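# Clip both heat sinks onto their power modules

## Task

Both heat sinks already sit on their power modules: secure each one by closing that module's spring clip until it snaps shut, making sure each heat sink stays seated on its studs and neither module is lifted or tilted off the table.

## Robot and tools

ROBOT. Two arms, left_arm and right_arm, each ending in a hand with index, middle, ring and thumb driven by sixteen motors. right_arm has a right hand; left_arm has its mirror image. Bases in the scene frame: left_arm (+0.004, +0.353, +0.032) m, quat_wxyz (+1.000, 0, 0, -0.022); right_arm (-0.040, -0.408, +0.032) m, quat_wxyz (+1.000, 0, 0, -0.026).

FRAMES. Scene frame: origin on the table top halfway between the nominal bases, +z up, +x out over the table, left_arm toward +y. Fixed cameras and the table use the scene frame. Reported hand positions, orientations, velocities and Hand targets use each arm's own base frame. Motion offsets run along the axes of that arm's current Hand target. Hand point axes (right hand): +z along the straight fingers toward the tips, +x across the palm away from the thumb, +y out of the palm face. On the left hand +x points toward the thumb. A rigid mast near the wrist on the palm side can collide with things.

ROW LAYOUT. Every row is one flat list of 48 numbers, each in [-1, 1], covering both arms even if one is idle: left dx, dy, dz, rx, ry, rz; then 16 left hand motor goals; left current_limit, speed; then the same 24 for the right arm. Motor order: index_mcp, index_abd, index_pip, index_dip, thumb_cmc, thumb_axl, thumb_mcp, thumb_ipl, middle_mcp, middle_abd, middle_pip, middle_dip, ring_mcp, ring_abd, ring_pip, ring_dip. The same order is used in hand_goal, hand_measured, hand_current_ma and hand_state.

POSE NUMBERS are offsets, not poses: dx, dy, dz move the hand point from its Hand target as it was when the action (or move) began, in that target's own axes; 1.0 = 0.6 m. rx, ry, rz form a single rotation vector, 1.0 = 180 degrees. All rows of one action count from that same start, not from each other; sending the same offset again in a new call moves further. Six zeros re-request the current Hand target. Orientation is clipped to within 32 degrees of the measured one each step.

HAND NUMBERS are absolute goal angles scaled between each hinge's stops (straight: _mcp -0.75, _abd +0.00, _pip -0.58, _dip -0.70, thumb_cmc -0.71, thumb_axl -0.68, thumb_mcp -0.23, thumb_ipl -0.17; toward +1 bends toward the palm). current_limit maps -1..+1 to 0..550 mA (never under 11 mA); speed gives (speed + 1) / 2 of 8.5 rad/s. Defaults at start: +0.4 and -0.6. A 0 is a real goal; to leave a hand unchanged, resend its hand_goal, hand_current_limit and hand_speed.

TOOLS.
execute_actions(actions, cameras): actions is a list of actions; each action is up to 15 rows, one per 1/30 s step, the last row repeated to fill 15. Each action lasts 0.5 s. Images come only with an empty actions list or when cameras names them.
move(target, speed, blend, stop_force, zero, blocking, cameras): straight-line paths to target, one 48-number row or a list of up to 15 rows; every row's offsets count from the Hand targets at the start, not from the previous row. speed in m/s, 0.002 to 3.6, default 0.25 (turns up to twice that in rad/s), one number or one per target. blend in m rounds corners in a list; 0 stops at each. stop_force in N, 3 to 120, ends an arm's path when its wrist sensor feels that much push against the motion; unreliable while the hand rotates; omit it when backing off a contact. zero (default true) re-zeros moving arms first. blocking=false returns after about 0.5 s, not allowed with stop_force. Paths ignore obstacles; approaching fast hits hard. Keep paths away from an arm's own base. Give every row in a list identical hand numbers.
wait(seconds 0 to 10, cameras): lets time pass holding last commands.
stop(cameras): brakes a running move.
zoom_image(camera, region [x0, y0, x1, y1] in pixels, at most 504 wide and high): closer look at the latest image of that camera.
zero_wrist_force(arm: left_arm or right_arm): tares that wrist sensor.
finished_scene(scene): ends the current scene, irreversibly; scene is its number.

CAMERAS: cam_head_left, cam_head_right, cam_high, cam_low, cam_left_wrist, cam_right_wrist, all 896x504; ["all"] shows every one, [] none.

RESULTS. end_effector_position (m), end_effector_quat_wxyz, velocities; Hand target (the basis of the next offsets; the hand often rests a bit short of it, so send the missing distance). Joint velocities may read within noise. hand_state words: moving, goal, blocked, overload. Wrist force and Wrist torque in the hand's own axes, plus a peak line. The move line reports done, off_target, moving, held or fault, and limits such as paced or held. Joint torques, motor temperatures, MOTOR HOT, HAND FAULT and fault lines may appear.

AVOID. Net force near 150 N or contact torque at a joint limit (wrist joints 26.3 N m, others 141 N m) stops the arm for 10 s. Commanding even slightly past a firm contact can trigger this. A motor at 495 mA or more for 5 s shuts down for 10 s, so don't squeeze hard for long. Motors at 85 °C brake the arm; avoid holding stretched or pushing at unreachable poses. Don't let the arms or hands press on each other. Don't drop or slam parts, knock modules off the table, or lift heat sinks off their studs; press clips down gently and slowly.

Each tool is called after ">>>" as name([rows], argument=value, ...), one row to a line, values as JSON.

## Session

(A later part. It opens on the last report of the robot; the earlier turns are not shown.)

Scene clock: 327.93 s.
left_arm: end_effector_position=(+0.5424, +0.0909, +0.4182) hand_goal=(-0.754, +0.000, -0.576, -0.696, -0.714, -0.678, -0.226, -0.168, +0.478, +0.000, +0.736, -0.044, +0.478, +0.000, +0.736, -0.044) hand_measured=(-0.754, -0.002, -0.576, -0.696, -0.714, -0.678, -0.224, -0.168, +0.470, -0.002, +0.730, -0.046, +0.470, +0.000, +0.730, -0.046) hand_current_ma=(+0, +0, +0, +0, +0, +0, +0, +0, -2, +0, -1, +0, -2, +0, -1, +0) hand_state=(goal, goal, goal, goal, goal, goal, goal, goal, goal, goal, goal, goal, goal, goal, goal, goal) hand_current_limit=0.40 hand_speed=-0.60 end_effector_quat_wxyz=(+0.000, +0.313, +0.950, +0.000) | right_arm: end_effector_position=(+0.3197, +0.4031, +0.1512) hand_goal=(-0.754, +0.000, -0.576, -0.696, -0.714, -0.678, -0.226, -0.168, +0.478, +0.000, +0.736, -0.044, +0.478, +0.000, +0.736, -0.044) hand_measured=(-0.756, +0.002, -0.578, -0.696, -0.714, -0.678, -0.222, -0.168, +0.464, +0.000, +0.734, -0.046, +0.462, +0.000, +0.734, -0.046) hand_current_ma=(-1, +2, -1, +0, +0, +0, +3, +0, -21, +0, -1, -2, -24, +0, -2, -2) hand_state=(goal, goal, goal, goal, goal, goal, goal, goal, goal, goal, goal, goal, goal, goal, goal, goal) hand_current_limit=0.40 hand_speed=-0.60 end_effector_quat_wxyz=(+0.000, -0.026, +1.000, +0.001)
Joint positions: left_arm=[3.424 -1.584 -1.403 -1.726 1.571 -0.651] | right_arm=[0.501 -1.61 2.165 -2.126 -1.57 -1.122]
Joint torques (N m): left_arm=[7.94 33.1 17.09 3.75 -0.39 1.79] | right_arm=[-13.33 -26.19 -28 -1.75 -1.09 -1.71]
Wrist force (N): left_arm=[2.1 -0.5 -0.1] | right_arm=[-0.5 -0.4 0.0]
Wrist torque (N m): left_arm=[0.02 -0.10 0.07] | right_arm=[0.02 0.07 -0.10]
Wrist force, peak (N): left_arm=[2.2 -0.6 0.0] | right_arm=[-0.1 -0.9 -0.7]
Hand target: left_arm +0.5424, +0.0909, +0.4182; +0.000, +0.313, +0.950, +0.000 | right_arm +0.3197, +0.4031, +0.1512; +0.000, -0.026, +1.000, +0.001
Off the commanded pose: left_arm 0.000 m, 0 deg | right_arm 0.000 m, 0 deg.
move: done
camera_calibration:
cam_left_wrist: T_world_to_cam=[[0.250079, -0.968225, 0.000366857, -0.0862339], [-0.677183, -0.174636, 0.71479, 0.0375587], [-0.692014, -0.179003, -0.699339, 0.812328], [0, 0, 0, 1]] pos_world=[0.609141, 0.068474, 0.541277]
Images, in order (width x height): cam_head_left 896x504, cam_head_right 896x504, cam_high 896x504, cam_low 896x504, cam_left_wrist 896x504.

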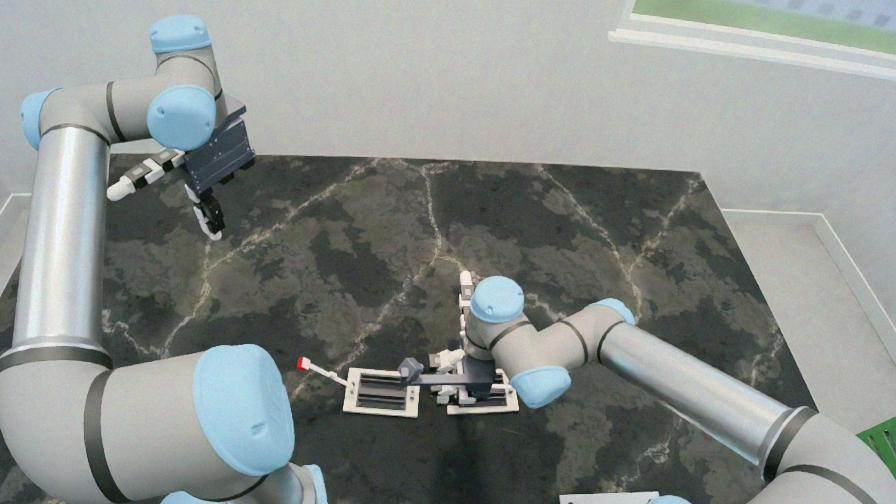

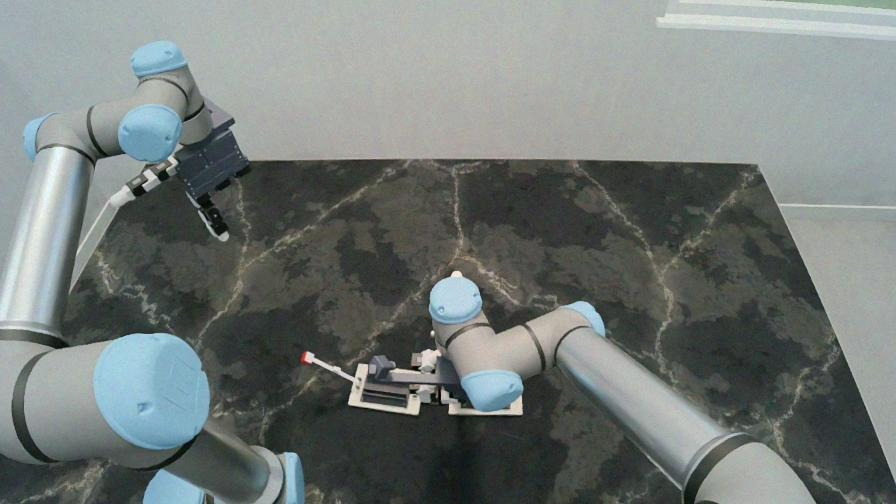

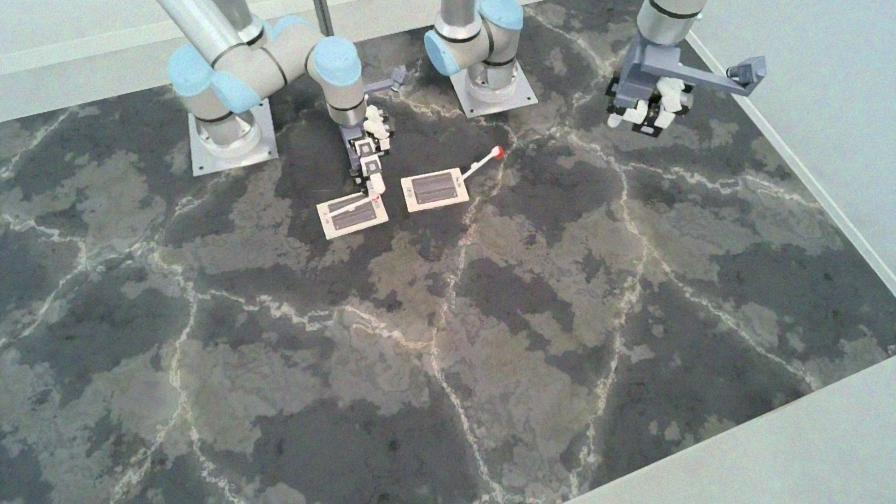

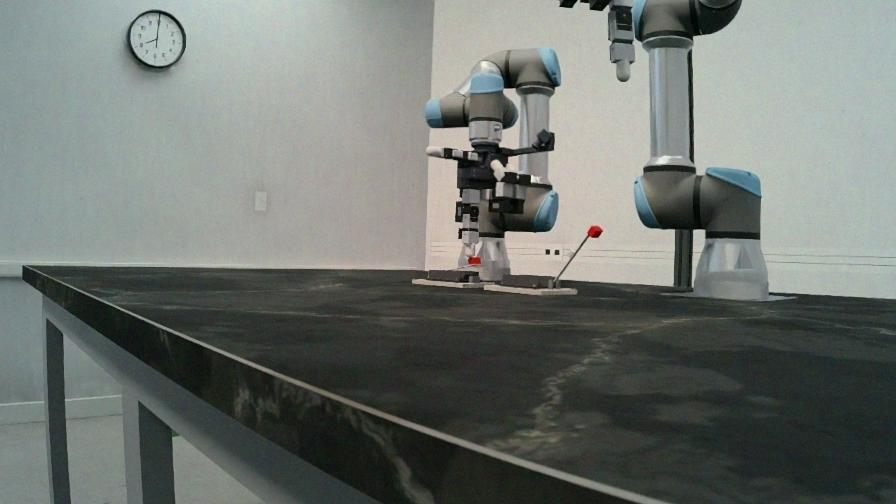

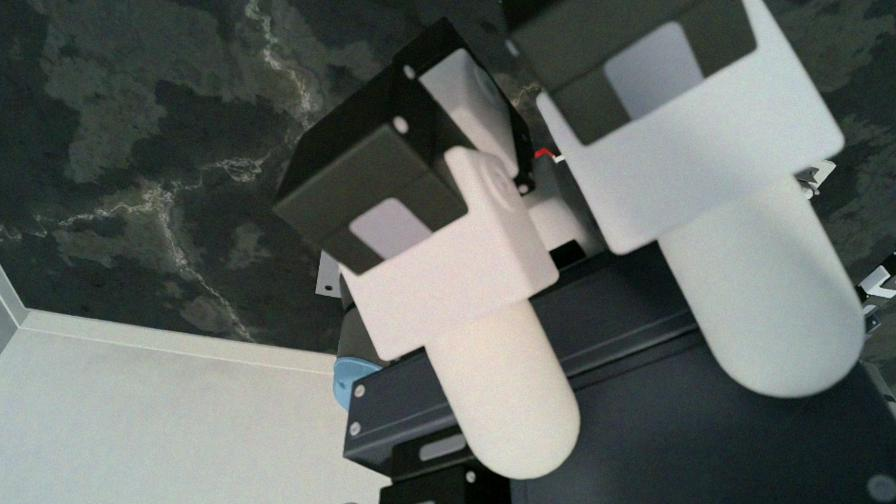

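>>> move(target=[0,0,0,0,0,0,-0.754,0,-0.576,-0.696,-0.714,-0.678,-0.226,-0.168,0.478,0,0.736,-0.044,0.478,0,0.736,-0.044,0.4,-0.6,0.0133,0.0133,-0.01,0,0,0,-0.754,0,-0.576,-0.696,-0.714,-0.678,-0.226,-0.168,0.478,0,0.736,-0.044,0.478,0,0.736,-0.044,0.7,-0.6], speed=0.05, cameras=["cam_high","cam_low","cam_head_left"])

>>> zoom_image(camera="cam_low", region=[440, 235, 500, 290])

>>> zoom_image(camera="cam_high", region=[330, 160, 410, 220])

Scene clock: 367.60 s.
left_arm: end_effector_position=(+0.5424, +0.0909, +0.4182) hand_goal=(-0.754, +0.000, -0.576, -0.696, -0.714, -0.678, -0.226, -0.168, +0.478, +0.000, +0.736, -0.044, +0.478, +0.000, +0.736, -0.044) hand_measured=(-0.754, -0.002, -0.576, -0.696, -0.714, -0.678, -0.224, -0.168, +0.470, -0.002, +0.730, -0.046, +0.470, +0.000, +0.730, -0.046) hand_current_ma=(+0, +0, +0, +0, +0, +0, +0, +0, -2, +0, -1, +0, -2, +0, -1, +0) hand_state=(goal, goal, goal, goal, goal, goal, goal, goal, goal, goal, goal, goal, goal, goal, goal, goal) hand_current_limit=0.40 hand_speed=-0.60 end_effector_quat_wxyz=(+0.000, +0.313, +0.950, +0.000) | right_arm: end_effector_position=(+0.3112, +0.4108, +0.1573) hand_goal=(-0.754, +0.000, -0.576, -0.696, -0.714, -0.678, -0.226, -0.168, +0.478, +0.000, +0.736, -0.044, +0.478, +0.000, +0.736, -0.044) hand_measured=(-0.756, +0.002, -0.578, -0.696, -0.714, -0.678, -0.222, -0.168, +0.464, +0.000, +0.734, -0.046, +0.462, +0.000, +0.734, -0.046) hand_current_ma=(-1, +2, -1, +0, +0, +0, +3, +0, -21, +0, -1, -2, -24, +0, -2, -2) hand_state=(goal, goal, goal, goal, goal, goal, goal, goal, goal, goal, goal, goal, goal, goal, goal, goal) hand_current_limit=0.70 hand_speed=-0.60 end_effector_quat_wxyz=(+0.000, -0.026, +1.000, +0.001)
Joint positions: left_arm=[3.424 -1.584 -1.403 -1.726 1.571 -0.651] | right_arm=[0.527 -1.619 2.155 -2.108 -1.57 -1.096]
Joint torques (N m): left_arm=[7.85 33.65 17.82 3.72 -0.88 1.78] | right_arm=[-11.59 -11.75 -18.35 -3.84 -0.2 -1.69]
Wrist force (N): left_arm=[2.1 -0.7 0.0] | right_arm=[-0.6 -0.4 -0.1]
Wrist torque (N m): left_arm=[-0.01 -0.10 0.08] | right_arm=[0.03 0.09 -0.15]
Wrist force, peak (N): left_arm=[2.2 -0.6 -0.1] | right_arm=[-0.8 -0.6 0.0]
Hand target: left_arm +0.5424, +0.0909, +0.4182; +0.000, +0.313, +0.950, +0.000 | right_arm +0.3113, +0.4107, +0.1572; +0.000, -0.026, +1.000, +0.001
Off the commanded pose: left_arm 0.000 m, 0 deg | right_arm 0.000 m, 0 deg.
move: done
Images, in order (width x height): cam_head_left 896x504, cam_high 896x504, cam_low 896x504.

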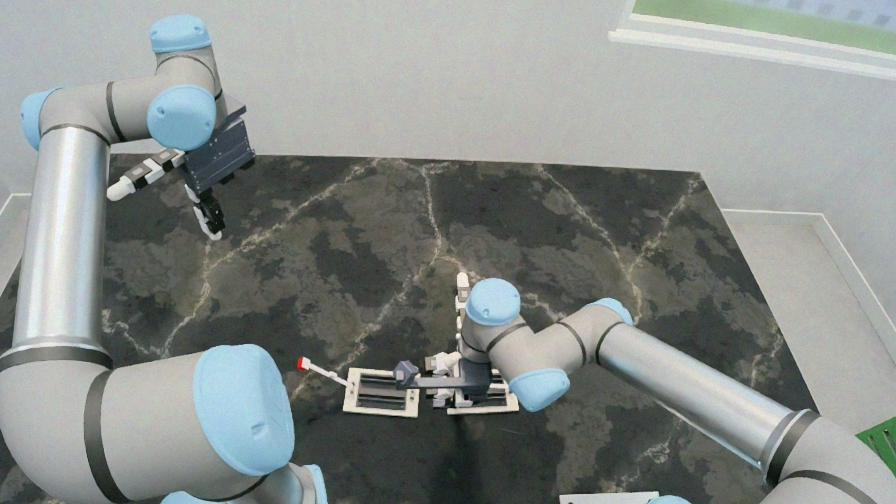

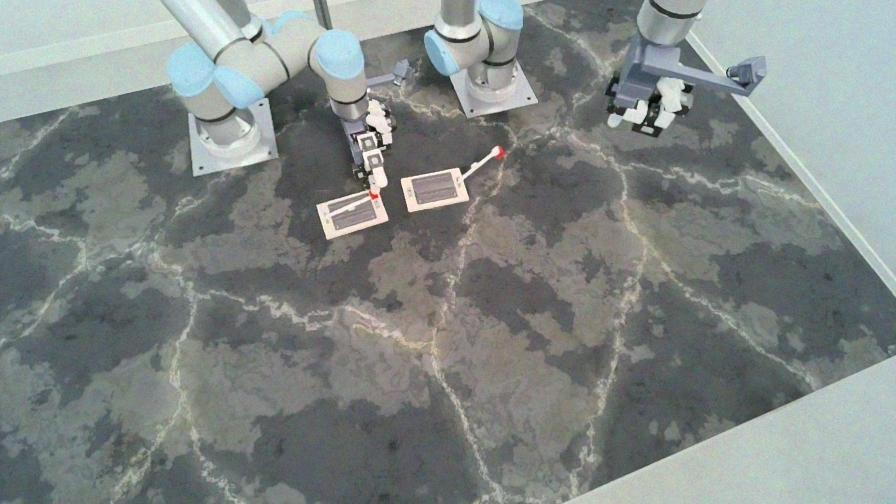

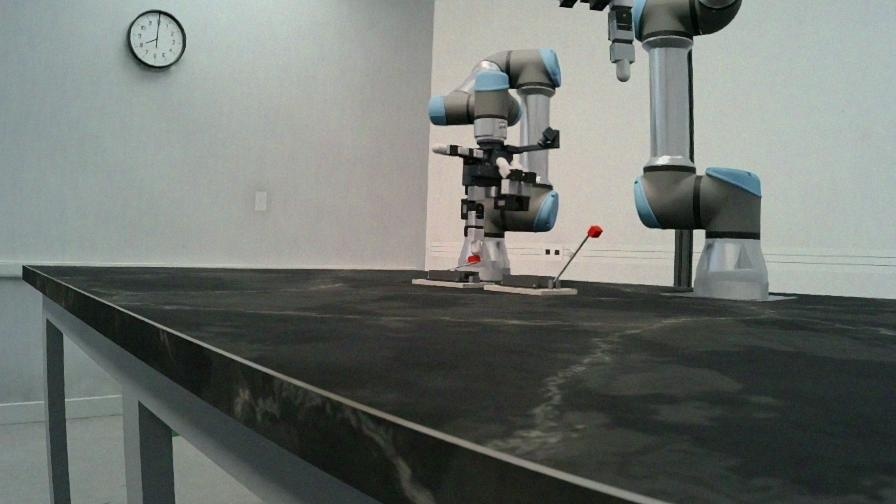

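Scaled by 8.400.

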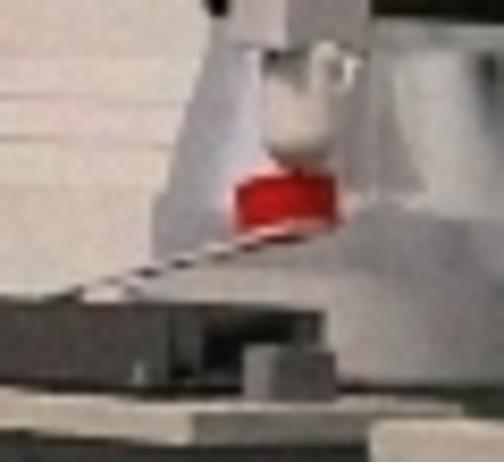

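Scaled by 6.300.

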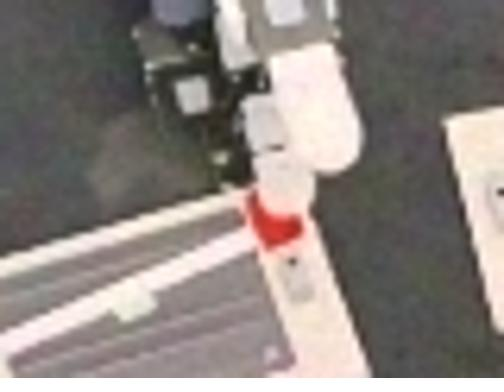

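>>> move(target=[0,0,0,0,0,0,-0.754,0,-0.576,-0.696,-0.714,-0.678,-0.226,-0.168,0.478,0,0.736,-0.044,0.478,0,0.736,-0.044,0.4,-0.6,0,0.005,0.078,0,0,0,-0.754,0,-0.576,-0.696,-0.714,-0.678,-0.226,-0.168,0.478,0,0.736,-0.044,0.478,0,0.736,-0.044,0.7,-0.6], speed=0.015, stop_force=25, cameras=["cam_high","cam_low","cam_head_left"])

>>> zoom_image(camera="cam_low", region=[440, 235, 500, 290])

>>> zoom_image(camera="cam_high", region=[330, 160, 410, 220])

Scene clock: 376.53 s.
left_arm: end_effector_position=(+0.5424, +0.0909, +0.4182) hand_goal=(-0.754, +0.000, -0.576, -0.696, -0.714, -0.678, -0.226, -0.168, +0.478, +0.000, +0.736, -0.044, +0.478, +0.000, +0.736, -0.044) hand_measured=(-0.754, -0.002, -0.576, -0.696, -0.714, -0.678, -0.224, -0.168, +0.470, -0.002, +0.730, -0.046, +0.470, +0.000, +0.730, -0.046) hand_current_ma=(+0, +0, +0, +0, +0, +0, +0, +0, -2, +0, -1, +0, -2, +0, -1, +0) hand_state=(goal, goal, goal, goal, goal, goal, goal, goal, goal, goal, goal, goal, goal, goal, goal, goal) hand_current_limit=0.40 hand_speed=-0.60 end_effector_quat_wxyz=(+0.000, +0.313, +0.950, +0.000) | right_arm: end_effector_position=(+0.3112, +0.4127, +0.1257) hand_goal=(-0.754, +0.000, -0.576, -0.696, -0.714, -0.678, -0.226, -0.168, +0.478, +0.000, +0.736, -0.044, +0.478, +0.000, +0.736, -0.044) hand_measured=(-0.754, +0.006, -0.576, -0.696, -0.714, -0.678, -0.222, -0.168, +0.464, +0.000, +0.734, -0.046, +0.462, +0.000, +0.734, -0.046) hand_current_ma=(+0, +5, +0, +0, +0, +0, +4, +0, -21, +0, -1, -2, -24, +0, -2, -2) hand_state=(goal, goal, goal, goal, goal, goal, goal, goal, goal, goal, goal, goal, goal, goal, goal, goal) hand_current_limit=0.70 hand_speed=-0.60 end_effector_quat_wxyz=(+0.000, -0.026, +1.000, +0.001)
Joint positions: left_arm=[3.424 -1.584 -1.403 -1.726 1.571 -0.651] | right_arm=[0.531 -1.566 2.2 -2.206 -1.57 -1.092]
Joint torques (N m): left_arm=[8.17 33.22 17.36 3.74 -0.79 1.61] | right_arm=[-10.25 -15.25 -14.93 -0.1 -0.62 -0.96]
Wrist force (N): left_arm=[2.0 -0.6 -0.1] | right_arm=[-0.4 -0.5 -27.0]
Wrist torque (N m): left_arm=[0.01 -0.08 0.07] | right_arm=[2.15 -0.56 -0.14]
Wrist force, peak (N): left_arm=[2.2 -0.7 -0.1] | right_arm=[-0.3 -0.9 -35.6]
Hand target: left_arm +0.5424, +0.0909, +0.4182; +0.000, +0.313, +0.950, +0.000 | right_arm +0.3112, +0.4127, +0.1257; +0.000, -0.026, +1.000, +0.001 (not the last commanded pose)
Off the commanded pose: left_arm 0.000 m, 0 deg | right_arm 0.015 m, 0 deg.
move: contact (right_arm)
Images, in order (width x height): cam_head_left 896x504, cam_high 896x504, cam_low 896x504.

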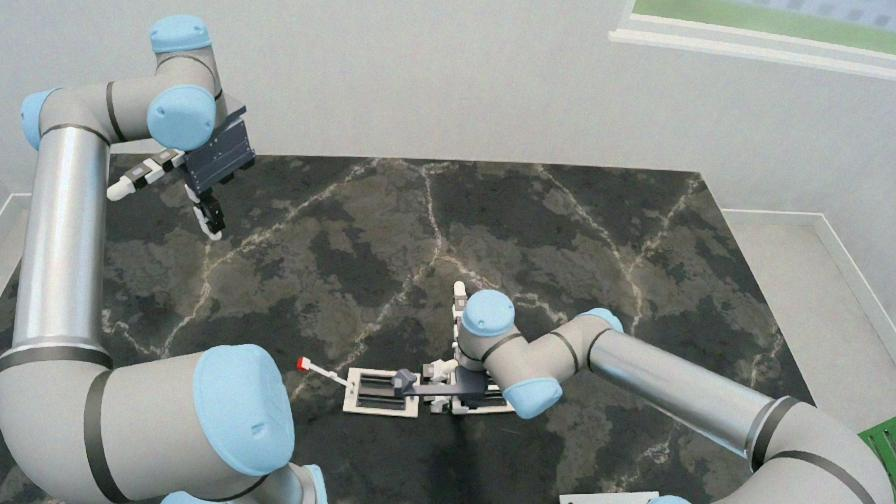

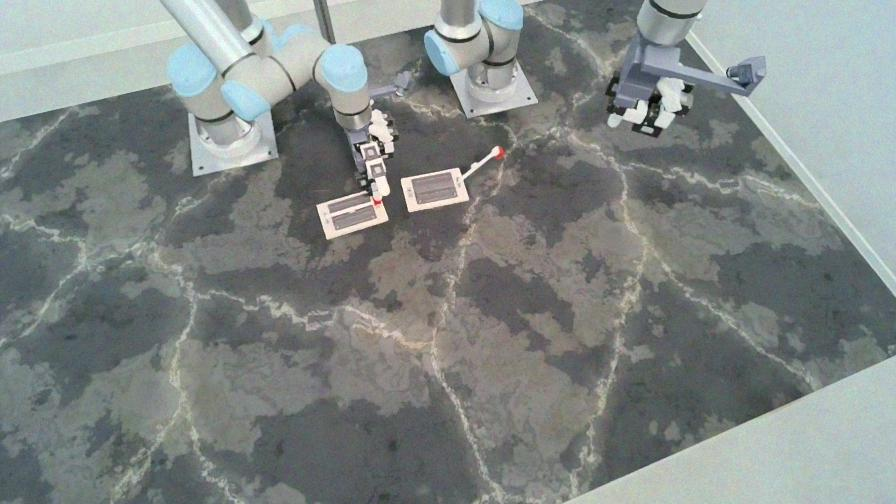

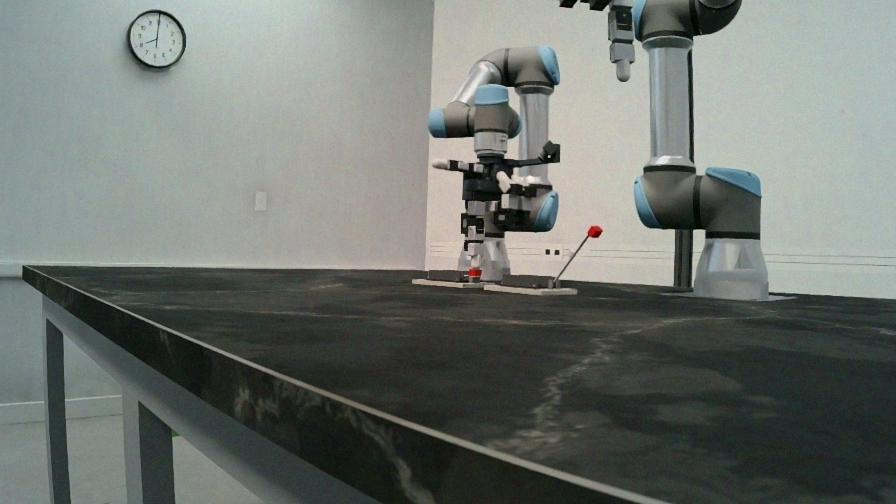

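Scaled by 8.400.

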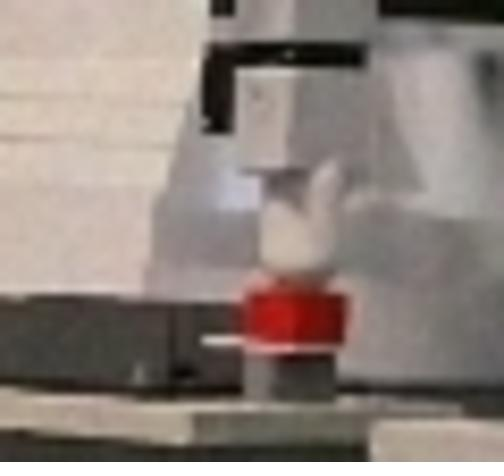

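Scaled by 6.300.

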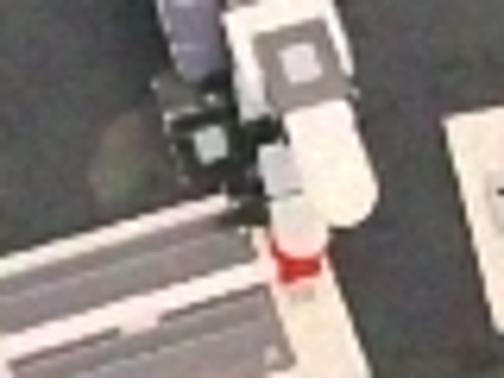

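>>> move(target=[0,0,0,0,0,0,-0.754,0,-0.576,-0.696,-0.714,-0.678,-0.226,-0.168,0.478,0,0.736,-0.044,0.478,0,0.736,-0.044,0.4,-0.6,0,0,-0.025,0,0,0,-0.754,0,-0.576,-0.696,-0.714,-0.678,-0.226,-0.168,0.478,0,0.736,-0.044,0.478,0,0.736,-0.044,0.7,-0.6], speed=0.03, cameras=["cam_high","cam_low"])

>>> zoom_image(camera="cam_low", region=[440, 235, 500, 290])

>>> zoom_image(camera="cam_high", region=[330, 160, 410, 220])

Scene clock: 383.47 s.
left_arm: end_effector_position=(+0.5424, +0.0909, +0.4182) hand_goal=(-0.754, +0.000, -0.576, -0.696, -0.714, -0.678, -0.226, -0.168, +0.478, +0.000, +0.736, -0.044, +0.478, +0.000, +0.736, -0.044) hand_measured=(-0.754, -0.002, -0.576, -0.696, -0.714, -0.678, -0.224, -0.168, +0.470, -0.002, +0.730, -0.046, +0.470, +0.000, +0.730, -0.046) hand_current_ma=(+0, +0, +0, +0, +0, +0, +0, +0, -2, +0, -1, +0, -2, +0, -1, +0) hand_state=(goal, goal, goal, goal, goal, goal, goal, goal, goal, goal, goal, goal, goal, goal, goal, goal) hand_current_limit=0.40 hand_speed=-0.60 end_effector_quat_wxyz=(+0.000, +0.313, +0.950, +0.000) | right_arm: end_effector_position=(+0.3113, +0.4127, +0.1409) hand_goal=(-0.754, +0.000, -0.576, -0.696, -0.714, -0.678, -0.226, -0.168, +0.478, +0.000, +0.736, -0.044, +0.478, +0.000, +0.736, -0.044) hand_measured=(-0.752, +0.002, -0.576, -0.696, -0.714, -0.678, -0.222, -0.168, +0.464, +0.000, +0.734, -0.046, +0.462, +0.000, +0.734, -0.046) hand_current_ma=(+1, +1, +0, +0, +0, +0, +4, +0, -21, +0, -1, -2, -24, +0, -2, -2) hand_state=(goal, goal, goal, goal, goal, goal, goal, goal, goal, goal, goal, goal, goal, goal, goal, goal) hand_current_limit=0.70 hand_speed=-0.60 end_effector_quat_wxyz=(+0.000, -0.026, +1.000, +0.001) end_effector_velocity=(+0.000, +0.000, -0.001) end_effector_angular_velocity=(+0.002, -0.001, -0.001)
Joint positions: left_arm=[3.424 -1.584 -1.403 -1.726 1.571 -0.651] | right_arm=[0.531 -1.591 2.178 -2.159 -1.57 -1.092]
Joint velocities: left_arm=[within noise] | right_arm=[0 0.002 0.001 -0.005 0.001 0.001]
Joint torques (N m): left_arm=[8.04 34.78 17.51 3.86 -0.62 1.38] | right_arm=[-13.28 -8.6 -10.67 -4.23 -0.08 -1.19]
Wrist force (N): left_arm=[1.9 -0.3 -0.2] | right_arm=[-0.4 -0.3 -0.1]
Wrist torque (N m): left_arm=[0.05 -0.08 0.05] | right_arm=[0.05 0.05 -0.14]
Wrist force, peak (N): left_arm=[2.4 -0.6 0.0] | right_arm=[-0.3 -0.6 -27.1]
Hand target: left_arm +0.5424, +0.0909, +0.4182; +0.000, +0.313, +0.950, +0.000 | right_arm +0.3112, +0.4127, +0.1407; +0.000, -0.026, +1.000, +0.001
Off the commanded pose: left_arm 0.000 m, 0 deg | right_arm 0.000 m, 0 deg.
move: done
Images, in order (width x height): cam_high 896x504, cam_low 896x504.

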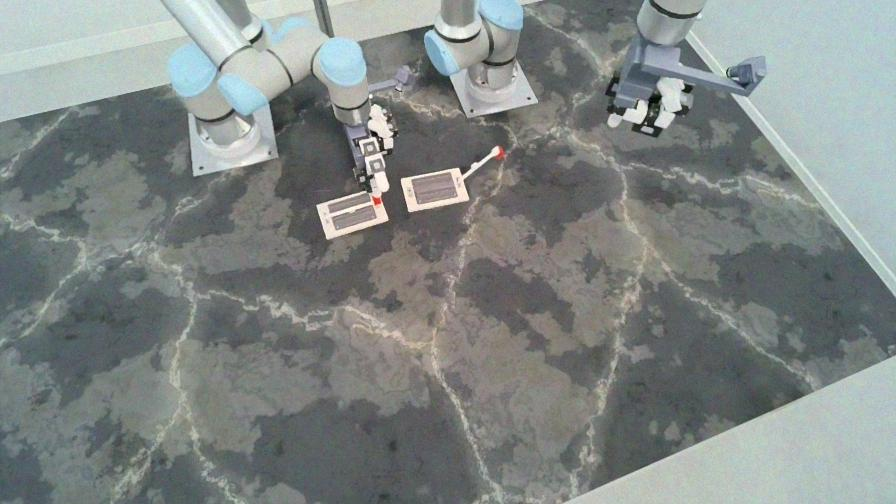

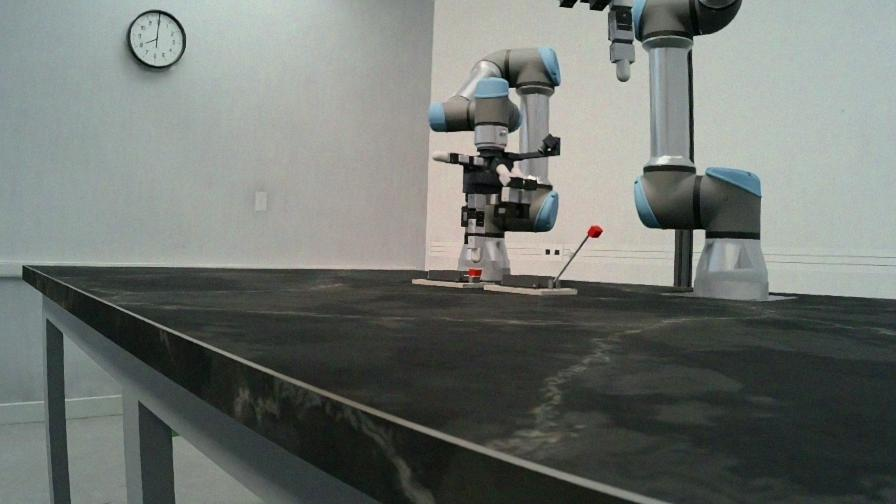

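Scaled by 8.400.

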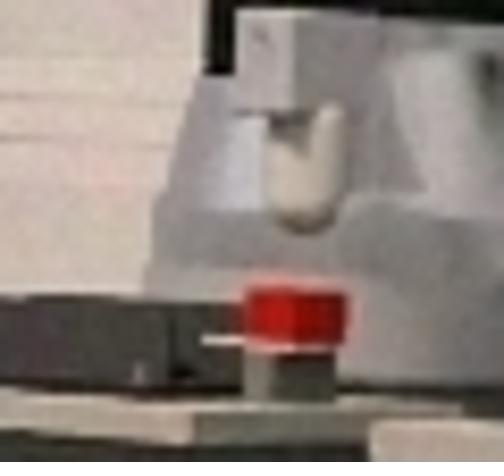

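Scaled by 6.300.

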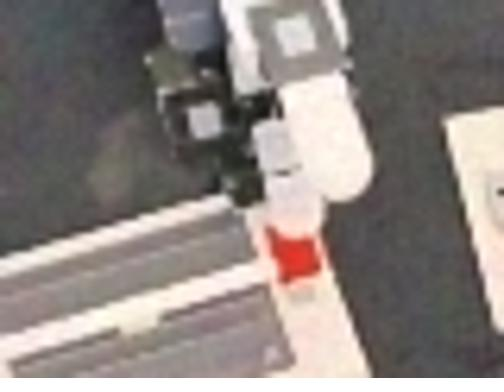

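>>> move([
  [0,0,0,0,0,0.406,-0.754,0,-0.576,-0.696,-0.714,-0.678,-0.226,-0.168,0.478,0,0.736,-0.044,0.478,0,0.736,-0.044,0.4,-0.6,0,0,-0.333,0,0,0,-0.754,0,-0.576,-0.696,-0.714,-0.678,-0.226,-0.168,0.478,0,0.736,-0.044,0.478,0,0.736,-0.044,0.4,-0.6],
  [0,0,0,0,0,0.8117,-0.754,0,-0.576,-0.696,-0.714,-0.678,-0.226,-0.168,0.478,0,0.736,-0.044,0.478,0,0.736,-0.044,0.7,-0.6,0,-0.55,-0.40,0,0,0,-0.754,0,-0.576,-0.696,-0.714,-0.678,-0.226,-0.168,0.478,0,0.736,-0.044,0.478,0,0.736,-0.044,0.4,-0.6],
], speed=0.35, blend=[0.03,0], cameras=["all"])

>>> zoom_image(camera="cam_head_left", region=[285, 345, 535, 425])

>>> zoom_image(camera="cam_high", region=[300, 160, 420, 240])

>>> zoom_image(camera="cam_head_right", region=[285, 345, 535, 425])

Scene clock: 417.53 s.
left_arm: end_effector_position=(+0.5424, +0.0909, +0.4182) hand_goal=(-0.754, +0.000, -0.576, -0.696, -0.714, -0.678, -0.226, -0.168, +0.478, +0.000, +0.736, -0.044, +0.478, +0.000, +0.736, -0.044) hand_measured=(-0.754, -0.002, -0.576, -0.696, -0.714, -0.678, -0.224, -0.168, +0.470, -0.002, +0.730, -0.046, +0.470, +0.000, +0.730, -0.046) hand_current_ma=(+0, +0, +0, +0, +0, +0, +0, +0, -2, +0, -1, +0, -2, +0, -1, +0) hand_state=(goal, goal, goal, goal, goal, goal, goal, goal, goal, goal, goal, goal, goal, goal, goal, goal) hand_current_limit=0.70 hand_speed=-0.60 end_effector_quat_wxyz=(+0.000, +1.000, -0.023, +0.000) | right_arm: end_effector_position=(+0.3282, +0.0829, +0.3803) hand_goal=(-0.754, +0.000, -0.576, -0.696, -0.714, -0.678, -0.226, -0.168, +0.478, +0.000, +0.736, -0.044, +0.478, +0.000, +0.736, -0.044) hand_measured=(-0.752, +0.002, -0.576, -0.696, -0.714, -0.678, -0.222, -0.168, +0.464, +0.000, +0.734, -0.046, +0.462, +0.000, +0.734, -0.046) hand_current_ma=(+1, +1, +0, +0, +0, +0, +4, +0, -21, +0, -1, -2, -24, +0, -2, -2) hand_state=(goal, goal, goal, goal, goal, goal, goal, goal, goal, goal, goal, goal, goal, goal, goal, goal) hand_current_limit=0.40 hand_speed=-0.60 end_effector_quat_wxyz=(+0.000, -0.026, +1.000, +0.001)
Joint positions: left_arm=[3.711 -1.688 -1.291 -1.734 1.571 2.186] | right_arm=[-0.456 -2.074 1.882 -1.378 -1.57 -2.079]
Joint torques (N m): left_arm=[9.44 38.26 12.47 4.13 0.04 2.7] | right_arm=[-13.79 -10.23 -13.24 -4.08 -0.79 -1.77]
Wrist force (N): left_arm=[1.6 -0.6 -0.1] | right_arm=[0.0 -0.3 0.0]
Wrist torque (N m): left_arm=[0.04 -0.03 0.16] | right_arm=[0.03 -0.01 -0.12]
Wrist force, peak (N): left_arm=[2.3 -0.6 -0.2] | right_arm=[-0.2 -2.1 -0.2]
Hand target: left_arm +0.5424, +0.0909, +0.4182; +0.000, +1.000, -0.023, +0.000 | right_arm +0.3282, +0.0828, +0.3803; +0.000, -0.026, +1.000, +0.001
Off the commanded pose: left_arm 0.000 m, 0 deg | right_arm 0.000 m, 0 deg.
move: done
camera_calibration:
cam_left_wrist: T_world_to_cam=[[-0.747516, 0.664243, 0.00145459, 0.306185], [0.465896, 0.52274, 0.713921, -0.645503], [0.473456, 0.534345, -0.700225, 0.115661], [0, 0, 0, 1]] pos_world=[0.474855, 0.0722467, 0.541381]
cam_right_wrist: T_world_to_cam=[[0.736508, 0.675501, -0.0354203, -0.246068], [0.508306, -0.518144, 0.68786, -0.425473], [0.446297, -0.524619, -0.724978, 0.301094], [0, 0, 0, 1]] pos_world=[0.263124, 0.103722, 0.502237]

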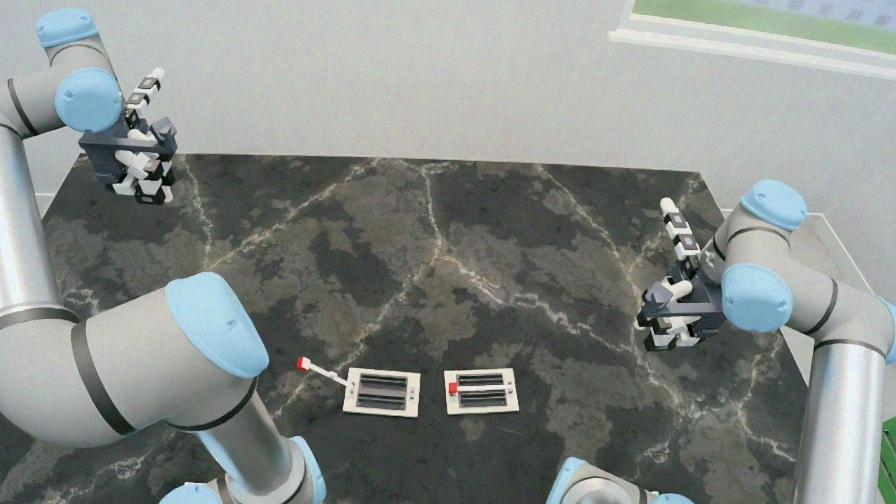

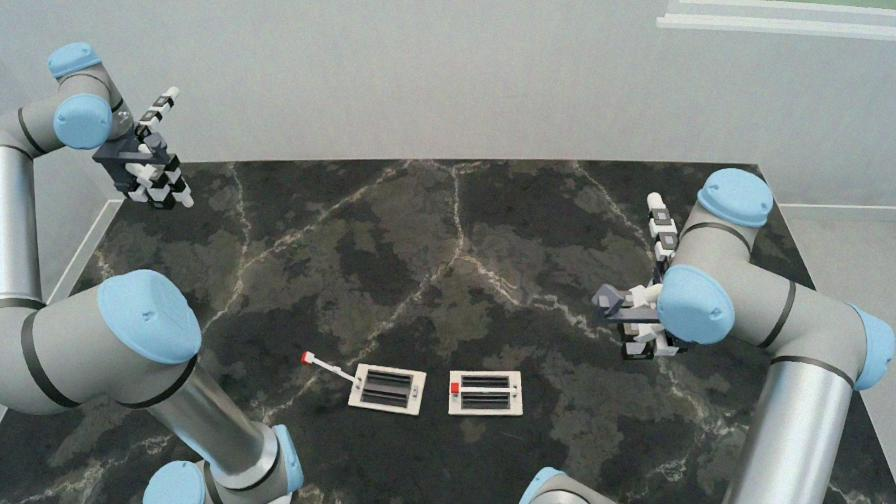

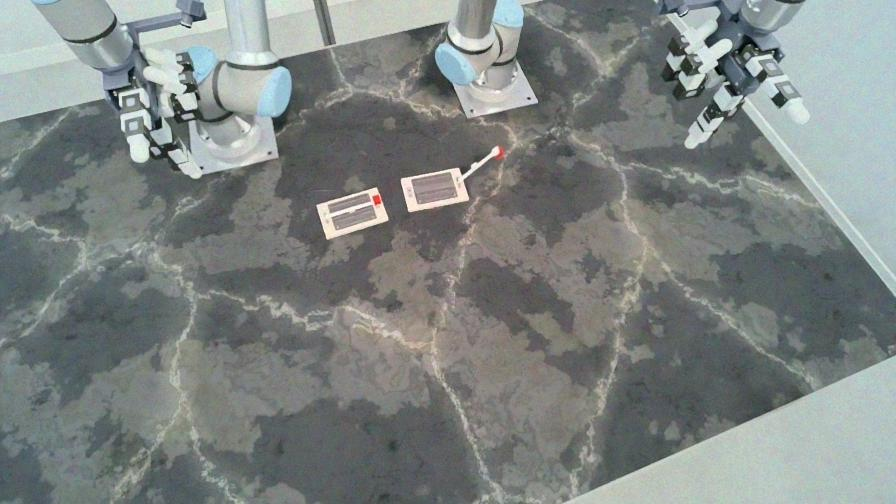

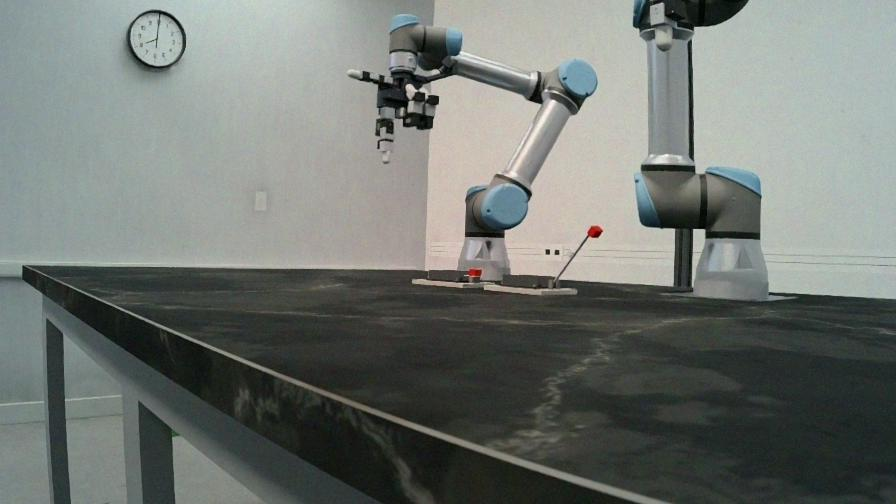

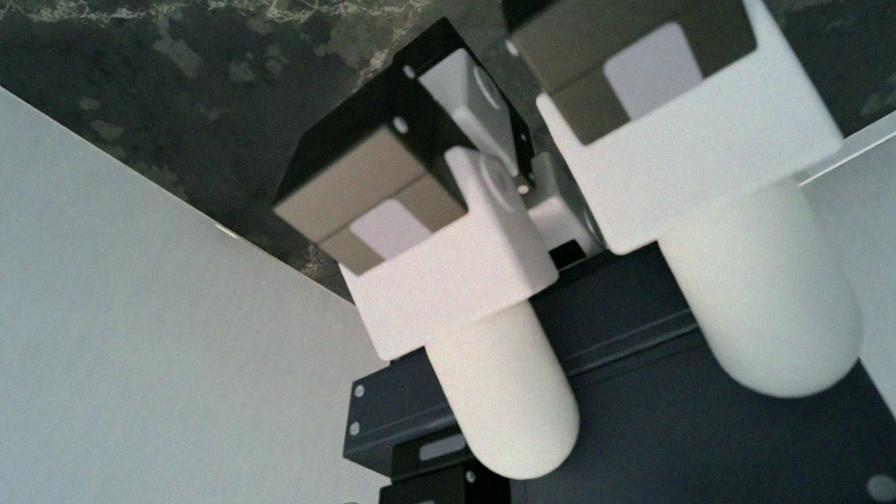

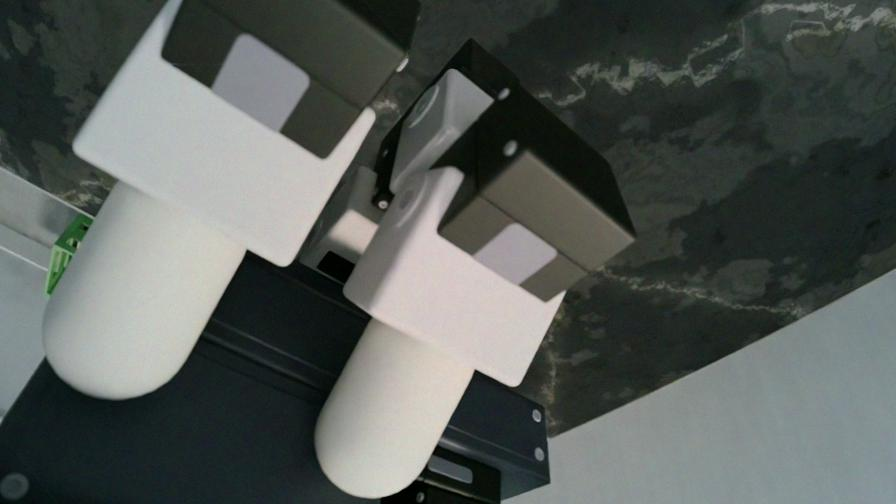

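Scaled by 2.016.

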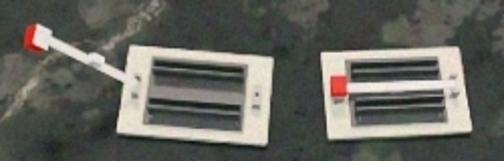

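Scaled by 4.200.

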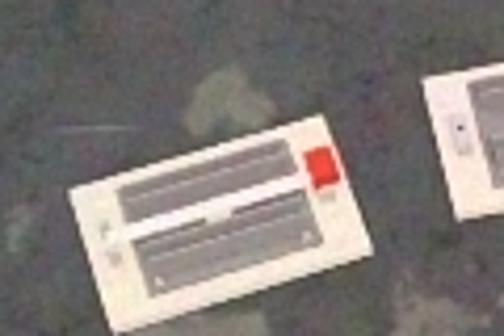

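Scaled by 2.016.

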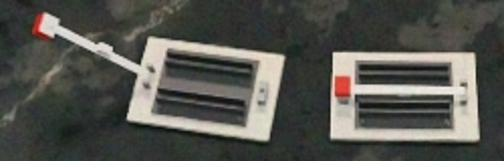

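>>> move([
  [-0.3515,0.2847,0.0837,0,0,0,-0.754,0,-0.576,-0.696,-0.714,-0.678,-0.226,-0.168,0.478,0,0.736,-0.044,0.478,0,0.736,-0.044,0.7,-0.6,0,0,0,0,0,0,-0.754,0,-0.576,-0.696,-0.714,-0.678,-0.226,-0.168,0.478,0,0.736,-0.044,0.478,0,0.736,-0.044,0.4,-0.6],
], speed=0.2, cameras=["all"])

Scene clock: 430.93 s.
left_arm: end_effector_position=(+0.3239, -0.0701, +0.3681) hand_goal=(-0.754, +0.000, -0.576, -0.696, -0.714, -0.678, -0.226, -0.168, +0.478, +0.000, +0.736, -0.044, +0.478, +0.000, +0.736, -0.044) hand_measured=(-0.754, -0.002, -0.576, -0.696, -0.714, -0.678, -0.224, -0.168, +0.470, -0.002, +0.730, -0.046, +0.470, +0.000, +0.730, -0.046) hand_current_ma=(+0, +0, +0, +0, +0, +0, +0, +0, -2, +0, -1, +0, -2, +0, -1, +0) hand_state=(goal, goal, goal, goal, goal, goal, goal, goal, goal, goal, goal, goal, goal, goal, goal, goal) hand_current_limit=0.70 hand_speed=-0.60 end_effector_quat_wxyz=(+0.000, +1.000, -0.023, +0.000) | right_arm: end_effector_position=(+0.3282, +0.0828, +0.3803) hand_goal=(-0.754, +0.000, -0.576, -0.696, -0.714, -0.678, -0.226, -0.168, +0.478, +0.000, +0.736, -0.044, +0.478, +0.000, +0.736, -0.044) hand_measured=(-0.752, +0.002, -0.576, -0.696, -0.714, -0.678, -0.222, -0.168, +0.464, +0.000, +0.734, -0.046, +0.462, +0.000, +0.734, -0.046) hand_current_ma=(+1, +1, +0, +0, +0, +0, +4, +0, -21, +0, -1, -2, -24, +0, -2, -2) hand_state=(goal, goal, goal, goal, goal, goal, goal, goal, goal, goal, goal, goal, goal, goal, goal, goal) hand_current_limit=0.40 hand_speed=-0.60 end_effector_quat_wxyz=(+0.000, -0.026, +1.000, +0.001)
Joint positions: left_arm=[3.645 -1.051 -1.92 -1.742 1.571 2.12] | right_arm=[-0.456 -2.074 1.882 -1.378 -1.57 -2.079]
Joint torques (N m): left_arm=[9.37 10.05 25.94 3.25 -1.21 2.68] | right_arm=[-13.06 -9.89 -13.92 -4.27 -0.95 -1.72]
Wrist force (N): left_arm=[2.0 -0.7 0.3] | right_arm=[0.0 -0.5 0.0]
Wrist torque (N m): left_arm=[0.02 -0.07 0.12] | right_arm=[0.00 -0.01 -0.12]
Wrist force, peak (N): left_arm=[3.2 -2.1 -0.1] | right_arm=[-0.3 -0.6 0.1]
Hand target: left_arm +0.3239, -0.0701, +0.3681; +0.000, +1.000, -0.023, +0.000 | right_arm +0.3282, +0.0828, +0.3803; +0.000, -0.026, +1.000, +0.001
Off the commanded pose: left_arm 0.000 m, 0 deg | right_arm 0.000 m, 0 deg.
move: done
camera_calibration:
cam_left_wrist: T_world_to_cam=[[-0.747515, 0.664243, 0.0014528, 0.249803], [0.465929, 0.522779, 0.713871, -0.423808], [0.473424, 0.534307, -0.700276, 0.270035], [0, 0, 0, 1]] pos_world=[0.256355, -0.0886534, 0.491281]
cam_right_wrist: T_world_to_cam=[[0.736546, 0.675462, -0.0353692, -0.2461], [0.50825, -0.518194, 0.687864, -0.425455], [0.446298, -0.524619, -0.724978, 0.301094], [0, 0, 0, 1]] pos_world=[0.263124, 0.103722, 0.502237]

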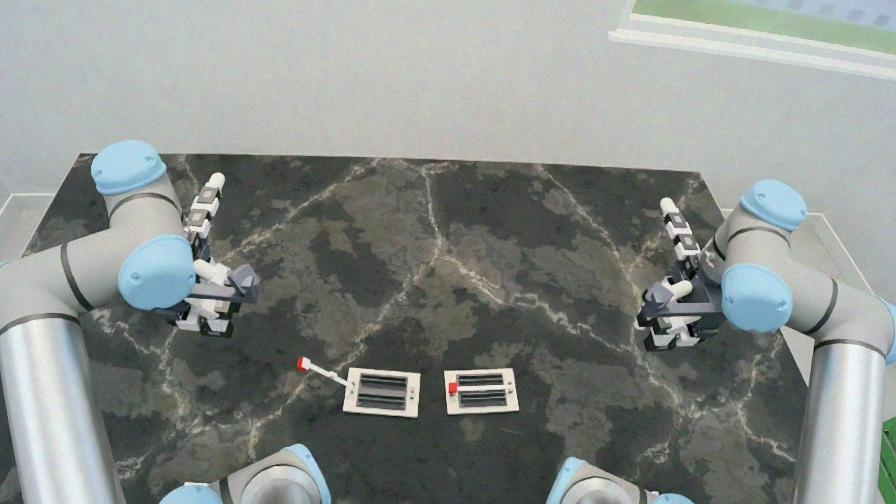

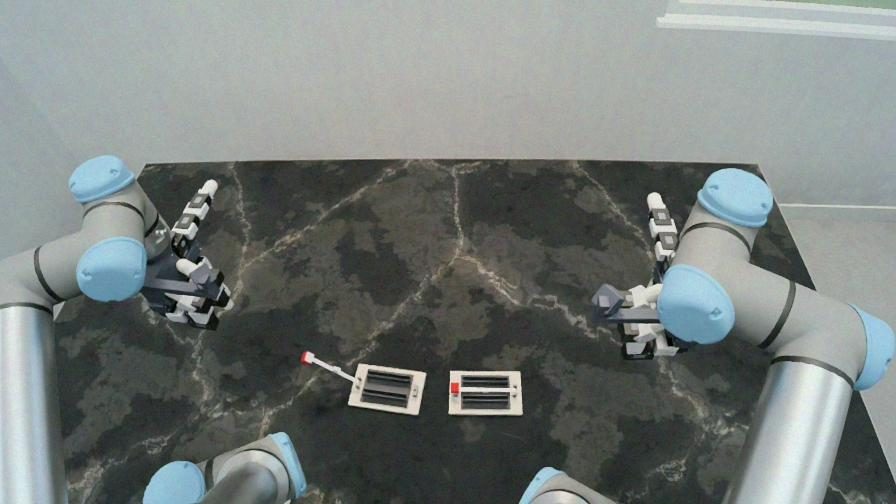

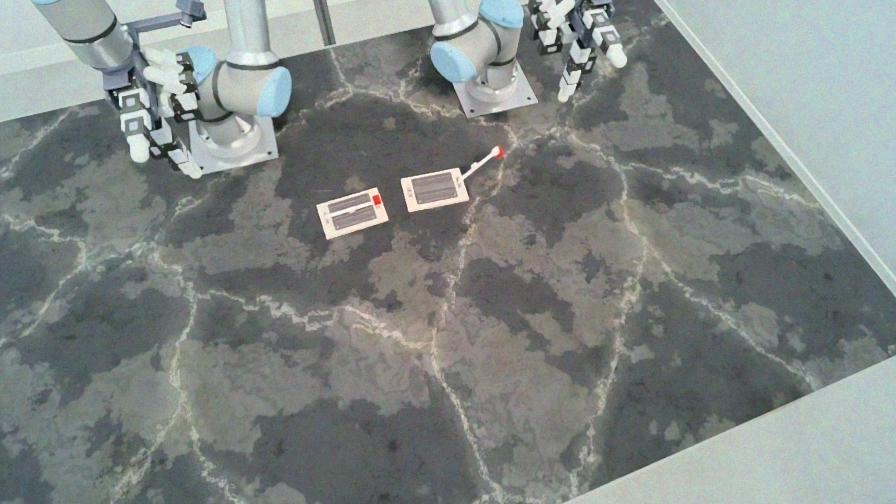

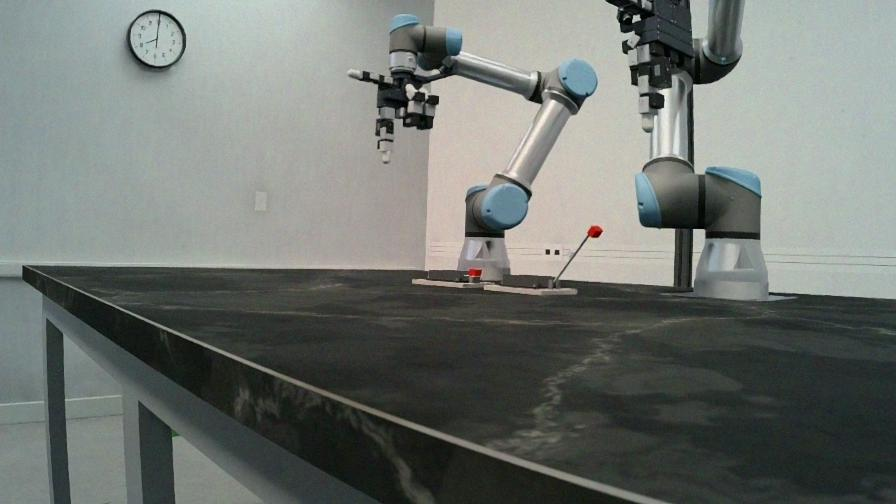

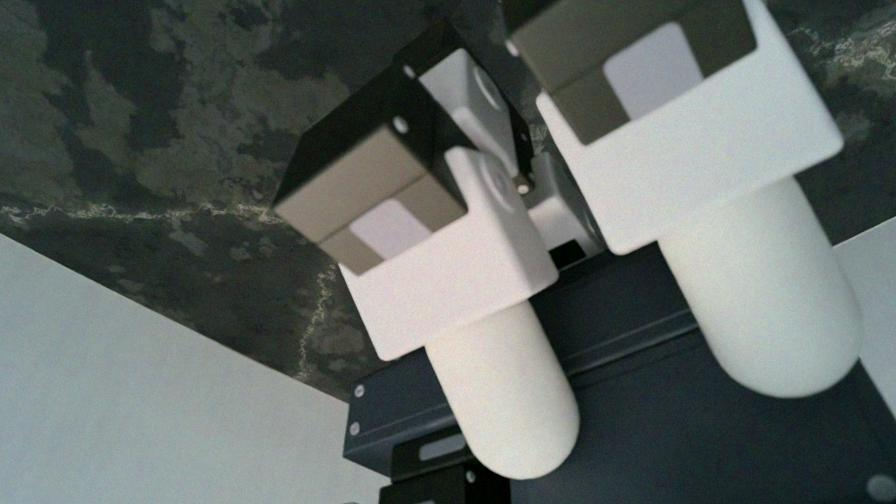

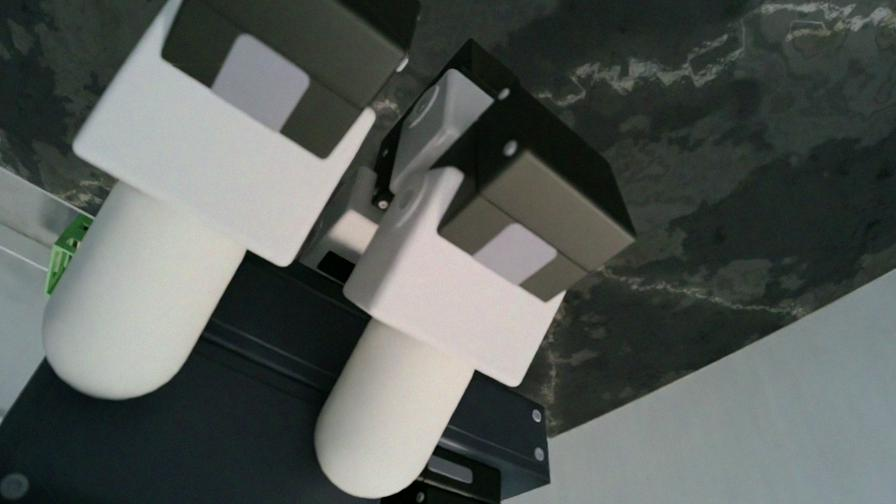

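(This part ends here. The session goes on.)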